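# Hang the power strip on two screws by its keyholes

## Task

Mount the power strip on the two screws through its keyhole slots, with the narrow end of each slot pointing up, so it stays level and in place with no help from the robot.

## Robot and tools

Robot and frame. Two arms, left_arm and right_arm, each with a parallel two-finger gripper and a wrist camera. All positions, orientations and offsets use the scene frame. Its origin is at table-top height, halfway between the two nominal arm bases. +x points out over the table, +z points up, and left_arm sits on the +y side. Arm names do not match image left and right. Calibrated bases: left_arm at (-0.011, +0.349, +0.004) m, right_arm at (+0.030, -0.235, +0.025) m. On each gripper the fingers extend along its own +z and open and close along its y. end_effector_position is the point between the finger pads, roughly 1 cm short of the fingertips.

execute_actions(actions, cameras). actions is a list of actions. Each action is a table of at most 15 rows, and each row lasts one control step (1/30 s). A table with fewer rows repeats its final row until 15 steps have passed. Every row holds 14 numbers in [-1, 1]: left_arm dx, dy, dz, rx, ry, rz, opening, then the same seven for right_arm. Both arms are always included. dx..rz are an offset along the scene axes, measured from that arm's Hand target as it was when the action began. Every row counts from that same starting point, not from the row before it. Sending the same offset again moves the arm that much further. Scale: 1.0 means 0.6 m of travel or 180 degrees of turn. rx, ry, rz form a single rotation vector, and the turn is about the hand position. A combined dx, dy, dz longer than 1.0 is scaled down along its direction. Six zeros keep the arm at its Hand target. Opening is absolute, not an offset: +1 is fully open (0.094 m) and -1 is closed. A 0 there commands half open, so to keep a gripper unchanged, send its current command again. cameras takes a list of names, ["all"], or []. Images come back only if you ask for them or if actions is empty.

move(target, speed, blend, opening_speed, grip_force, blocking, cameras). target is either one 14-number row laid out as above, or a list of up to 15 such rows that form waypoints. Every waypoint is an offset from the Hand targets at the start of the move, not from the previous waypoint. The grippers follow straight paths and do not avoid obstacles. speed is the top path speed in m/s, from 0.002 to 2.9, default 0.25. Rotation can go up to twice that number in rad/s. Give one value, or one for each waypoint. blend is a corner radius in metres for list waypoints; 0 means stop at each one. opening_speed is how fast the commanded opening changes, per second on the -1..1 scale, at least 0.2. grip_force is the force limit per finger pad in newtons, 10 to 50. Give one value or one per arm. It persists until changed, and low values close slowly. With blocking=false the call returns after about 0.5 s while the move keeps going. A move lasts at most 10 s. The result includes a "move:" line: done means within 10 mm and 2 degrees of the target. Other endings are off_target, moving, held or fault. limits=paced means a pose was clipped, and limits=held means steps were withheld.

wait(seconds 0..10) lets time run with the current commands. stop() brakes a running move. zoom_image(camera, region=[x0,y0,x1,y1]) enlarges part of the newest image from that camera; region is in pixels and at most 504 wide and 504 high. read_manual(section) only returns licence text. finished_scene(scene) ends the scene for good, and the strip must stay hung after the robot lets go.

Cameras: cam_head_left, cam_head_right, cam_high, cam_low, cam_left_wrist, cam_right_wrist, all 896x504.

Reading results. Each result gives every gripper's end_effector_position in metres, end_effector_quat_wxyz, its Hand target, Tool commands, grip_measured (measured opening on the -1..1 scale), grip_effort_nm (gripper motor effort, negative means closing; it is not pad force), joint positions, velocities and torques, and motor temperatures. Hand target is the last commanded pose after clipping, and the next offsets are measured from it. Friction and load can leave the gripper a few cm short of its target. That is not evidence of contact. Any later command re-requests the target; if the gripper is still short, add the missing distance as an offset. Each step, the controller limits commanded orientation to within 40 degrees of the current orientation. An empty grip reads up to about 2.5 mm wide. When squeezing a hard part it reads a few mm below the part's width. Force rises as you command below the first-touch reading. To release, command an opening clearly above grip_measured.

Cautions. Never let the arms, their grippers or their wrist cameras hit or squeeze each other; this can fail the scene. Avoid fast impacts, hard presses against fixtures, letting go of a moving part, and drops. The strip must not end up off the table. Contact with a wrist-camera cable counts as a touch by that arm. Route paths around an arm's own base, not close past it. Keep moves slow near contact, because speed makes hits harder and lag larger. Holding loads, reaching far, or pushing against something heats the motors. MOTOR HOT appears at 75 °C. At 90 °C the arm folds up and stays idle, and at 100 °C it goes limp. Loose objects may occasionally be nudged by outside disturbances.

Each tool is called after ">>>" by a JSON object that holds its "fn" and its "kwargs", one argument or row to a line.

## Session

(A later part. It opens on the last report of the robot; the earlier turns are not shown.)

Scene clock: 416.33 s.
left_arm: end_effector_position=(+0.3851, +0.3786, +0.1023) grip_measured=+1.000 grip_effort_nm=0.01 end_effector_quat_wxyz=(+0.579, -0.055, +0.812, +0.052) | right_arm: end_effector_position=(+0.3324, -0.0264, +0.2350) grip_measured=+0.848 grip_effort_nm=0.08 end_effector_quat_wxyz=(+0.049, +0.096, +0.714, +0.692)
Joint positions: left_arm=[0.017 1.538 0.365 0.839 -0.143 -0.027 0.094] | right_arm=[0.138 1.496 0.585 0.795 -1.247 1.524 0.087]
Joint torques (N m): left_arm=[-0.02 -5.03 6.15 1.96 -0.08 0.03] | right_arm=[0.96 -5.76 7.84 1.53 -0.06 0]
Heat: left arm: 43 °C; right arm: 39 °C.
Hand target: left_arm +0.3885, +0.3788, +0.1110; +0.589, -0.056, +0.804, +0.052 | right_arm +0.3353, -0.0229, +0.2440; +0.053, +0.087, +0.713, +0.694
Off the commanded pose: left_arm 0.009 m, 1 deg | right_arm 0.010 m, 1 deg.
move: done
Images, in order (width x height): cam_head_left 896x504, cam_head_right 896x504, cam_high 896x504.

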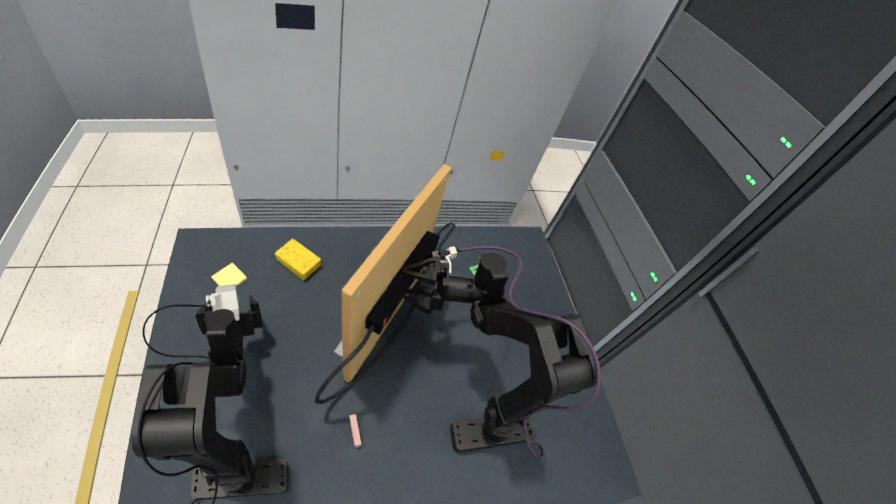

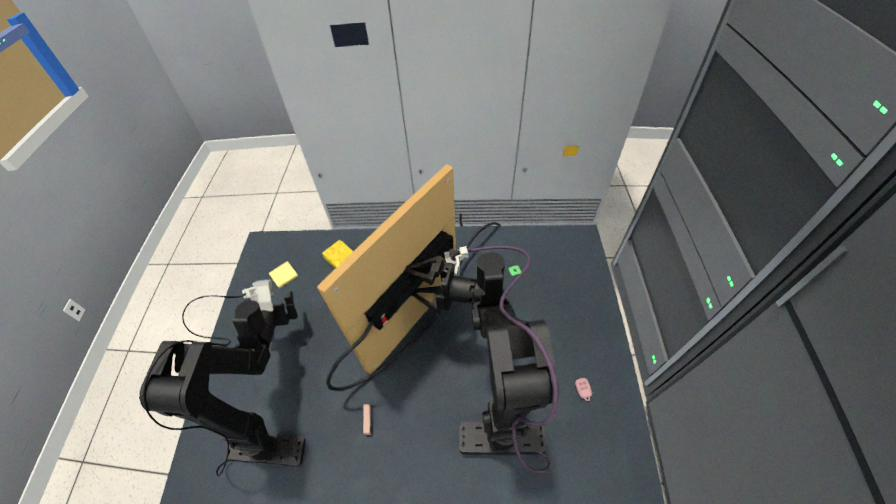

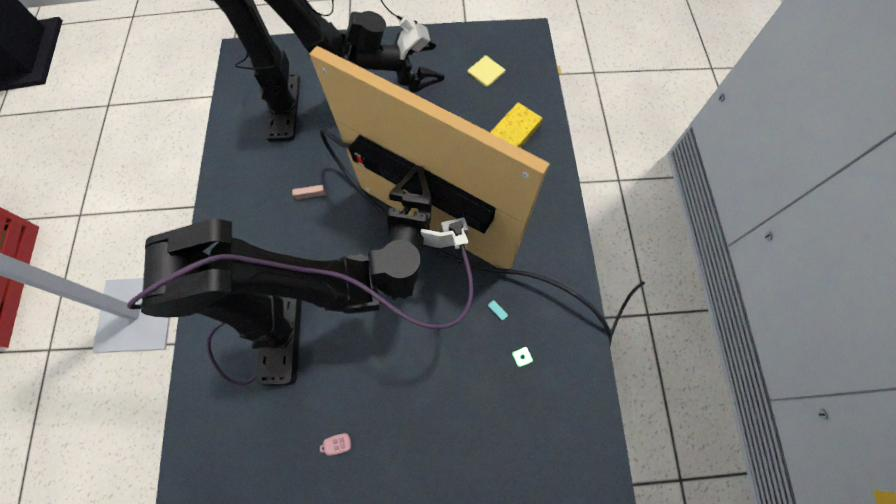

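>>> {"fn": "move", "kwargs": {
  "target": [
    [0,0,0,0,0,0,1,-0.0097,-0.0135,0.0150,0,0,0,0.85],
    [0,0,0,0,0,0,1,-0.0720,-0.1000,0.0180,0,0,0,0.85]
  ],
  "speed": 0.07,
  "blend": [0.005,0],
  "cameras": ["cam_high","cam_head_right","cam_head_left"]
}}

>>> {"fn": "zoom_image", "kwargs": {
  "camera": "cam_high",
  "region": [326, 102, 516, 232]
}}

>>> {"fn": "zoom_image", "kwargs": {
  "camera": "cam_head_right",
  "region": [340, 200, 470, 340]
}}

>>> {"fn": "zoom_image", "kwargs": {
  "camera": "cam_high",
  "region": [336, 112, 376, 152]
}}

>>> {"fn": "zoom_image", "kwargs": {
  "camera": "cam_high",
  "region": [474, 188, 514, 228]
}}

>>> {"fn": "zoom_image", "kwargs": {
  "camera": "cam_head_right",
  "region": [348, 294, 388, 334]
}}

>>> {"fn": "zoom_image", "kwargs": {
  "camera": "cam_head_right",
  "region": [426, 210, 466, 250]
}}

Scene clock: 424.00 s.
left_arm: end_effector_position=(+0.3851, +0.3786, +0.1023) grip_measured=+1.000 grip_effort_nm=0.00 end_effector_quat_wxyz=(+0.579, -0.055, +0.812, +0.052) | right_arm: end_effector_position=(+0.2940, -0.0819, +0.2446) grip_measured=+0.848 grip_effort_nm=0.08 end_effector_quat_wxyz=(+0.042, +0.104, +0.712, +0.693)
Joint positions: left_arm=[0.017 1.538 0.365 0.839 -0.143 -0.027 0.094] | right_arm=[-0.086 1.264 0.528 0.387 -1.465 1.309 0.087]
Joint torques (N m): left_arm=[-0.03 -5.03 6.13 1.96 -0.08 0.03] | right_arm=[-0.61 -5.68 7.25 1.4 -0.36 -0.1]
Heat: left arm: 43 °C; right arm: 39 °C.
Hand target: left_arm +0.3885, +0.3788, +0.1110; +0.589, -0.056, +0.804, +0.052 | right_arm +0.2921, -0.0829, +0.2548; +0.053, +0.087, +0.713, +0.694
Off the commanded pose: left_arm 0.009 m, 1 deg | right_arm 0.010 m, 2 deg.
move: done
Images, in order (width x height): cam_head_left 896x504, cam_head_right 896x504, cam_high 896x504.

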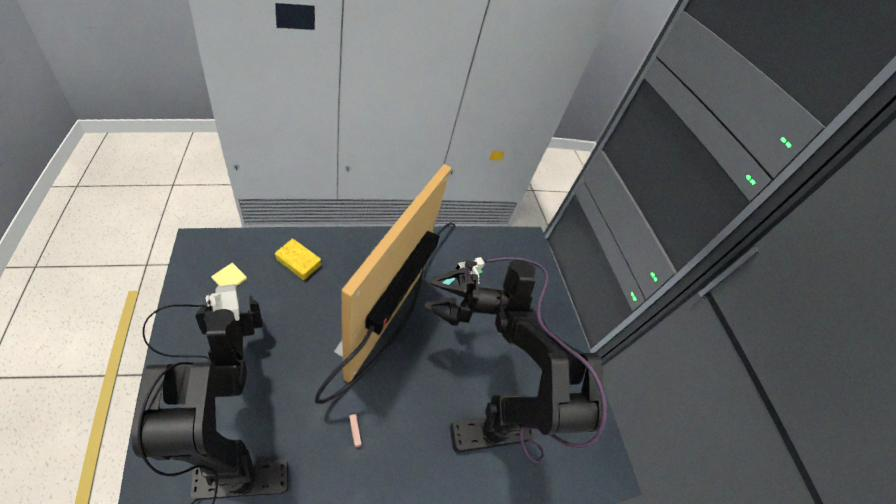

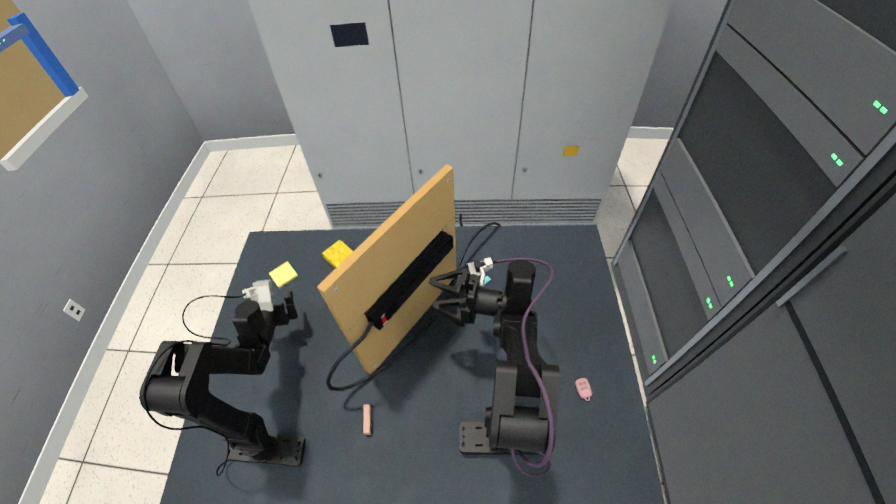

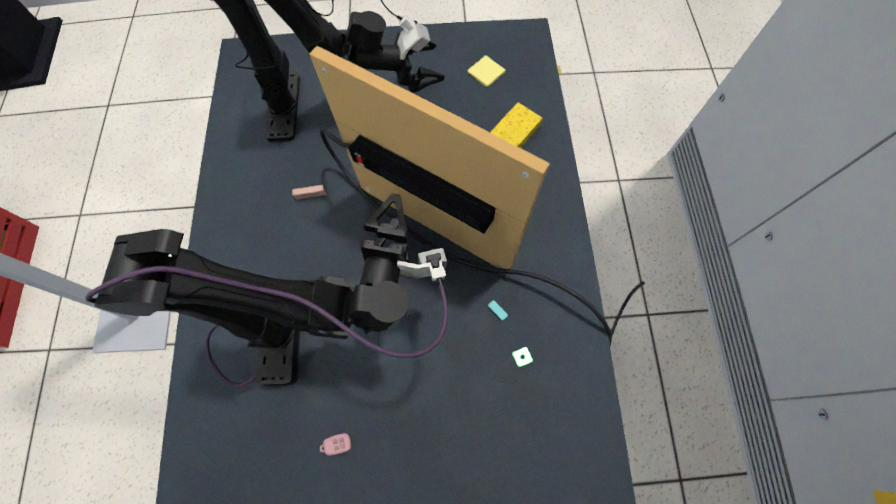

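Scaled by 2.653 from the camera's 896x504 image, which has a finer 1280x720 frame.

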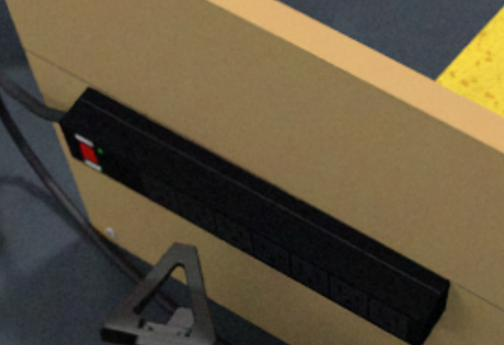

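Scaled by 3.600 from the camera's 896x504 image, which has a finer 1280x720 frame.

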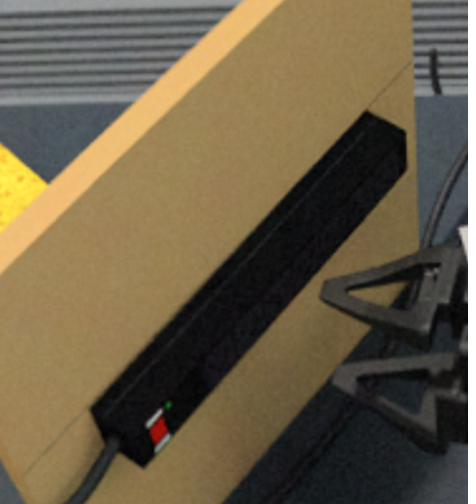

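Scaled by 12.600 from the camera's 896x504 image, which has a finer 1280x720 frame.

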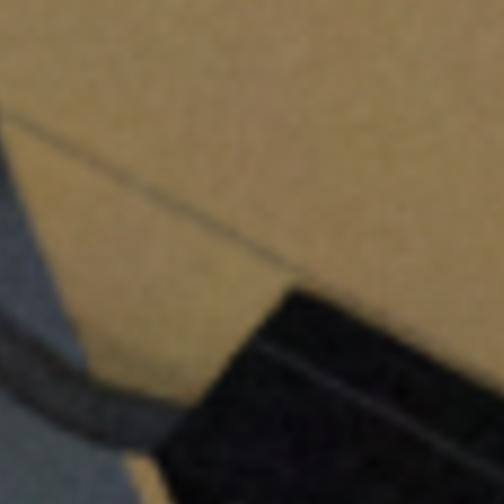

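Scaled by 12.600 from the camera's 896x504 image, which has a finer 1280x720 frame.

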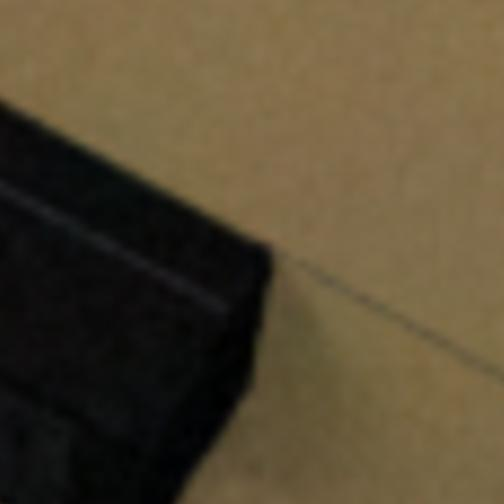

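Scaled by 12.600 from the camera's 896x504 image, which has a finer 1280x720 frame.

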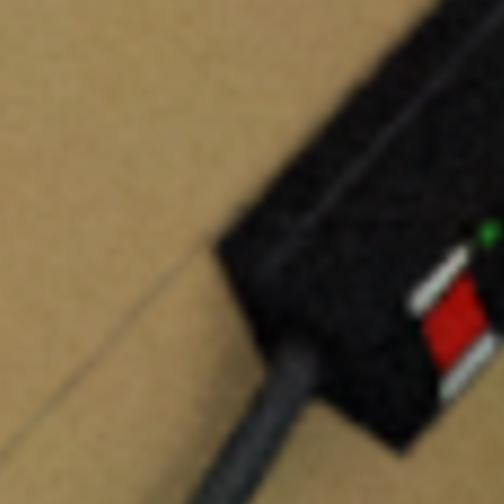

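Scaled by 12.600 from the camera's 896x504 image, which has a finer 1280x720 frame.

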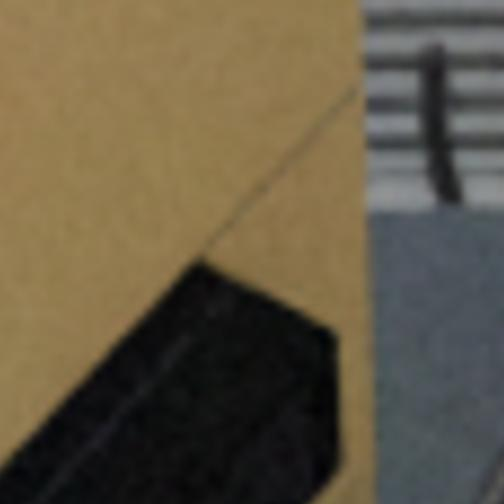

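>>> {"fn": "wait", "kwargs": {
  "seconds": 0.5,
  "cameras": ["cam_high","cam_head_right","cam_head_left"]
}}

>>> {"fn": "zoom_image", "kwargs": {
  "camera": "cam_head_left",
  "region": [340, 210, 470, 340]
}}

>>> {"fn": "zoom_image", "kwargs": {
  "camera": "cam_high",
  "region": [326, 102, 516, 232]
}}

Scene clock: 425.73 s.
left_arm: end_effector_position=(+0.3851, +0.3786, +0.1023) grip_measured=+1.000 grip_effort_nm=0.00 end_effector_quat_wxyz=(+0.579, -0.055, +0.812, +0.052) | right_arm: end_effector_position=(+0.2940, -0.0819, +0.2445) grip_measured=+0.848 grip_effort_nm=0.09 end_effector_quat_wxyz=(+0.042, +0.104, +0.712, +0.693)
Joint positions: left_arm=[0.017 1.538 0.365 0.839 -0.143 -0.027 0.094] | right_arm=[-0.086 1.264 0.528 0.387 -1.465 1.308 0.087]
Joint torques (N m): left_arm=[-0.05 -5.03 6.15 1.96 -0.08 0.03] | right_arm=[-0.43 -5.82 7.13 1.39 -0.34 -0.11]
Heat: left arm: 43 °C; right arm: 39 °C.
Hand target: left_arm +0.3885, +0.3788, +0.1110; +0.589, -0.056, +0.804, +0.052 | right_arm +0.2921, -0.0829, +0.2549; +0.053, +0.087, +0.713, +0.694
Tool commands: left_gripper/opening=+1.0 right_gripper/opening=+0.85
Off the commanded pose: left_arm 0.009 m, 1 deg | right_arm 0.011 m, 2 deg.
wait: 0.50 s; at rest from the start
Images, in order (width x height): cam_head_left 896x504, cam_head_right 896x504, cam_high 896x504.

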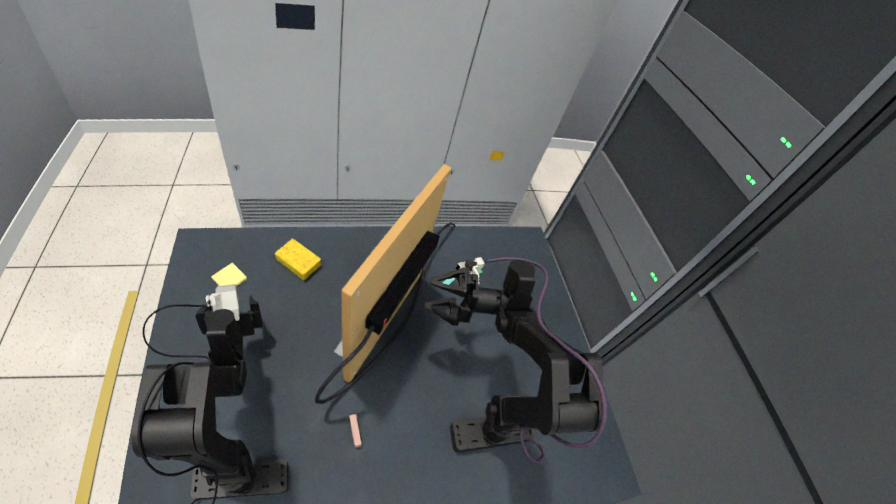

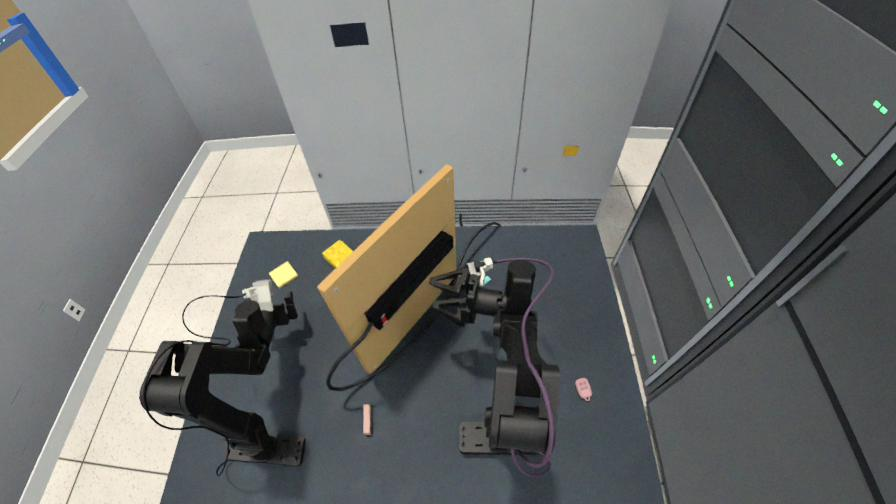

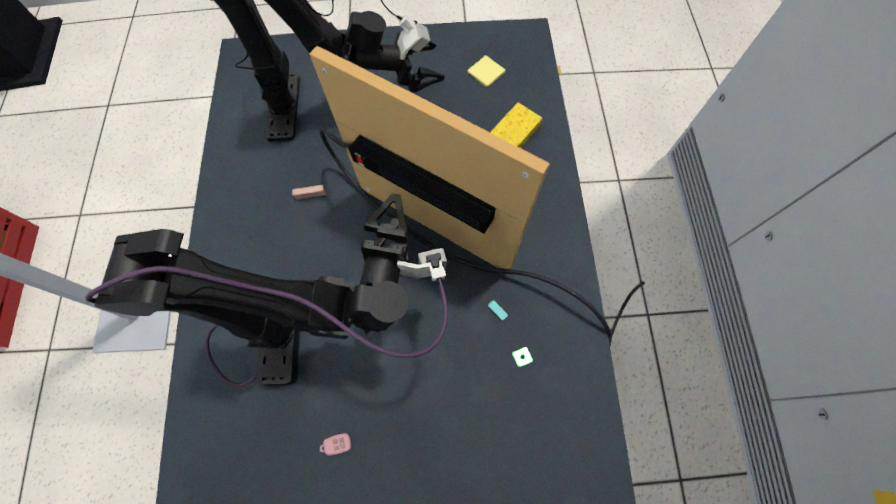

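Scaled by 3.877 from the camera's 896x504 image, which has a finer 1280x720 frame.

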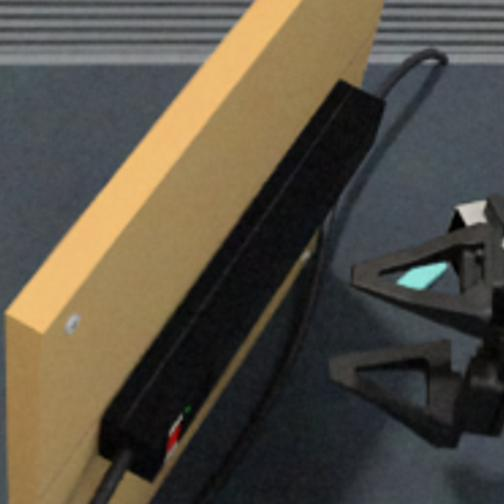

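Scaled by 2.653 from the camera's 896x504 image, which has a finer 1280x720 frame.

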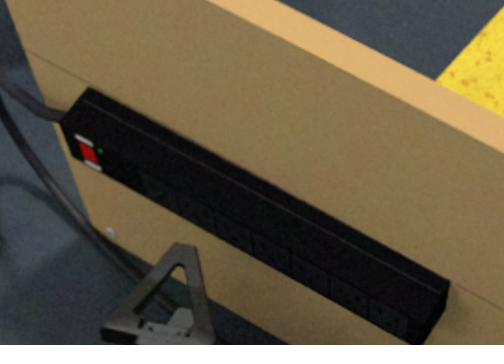

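>>> {"fn": "finished_scene", "kwargs": {
  "scene": 2
}}

The scene is finished: the task was done.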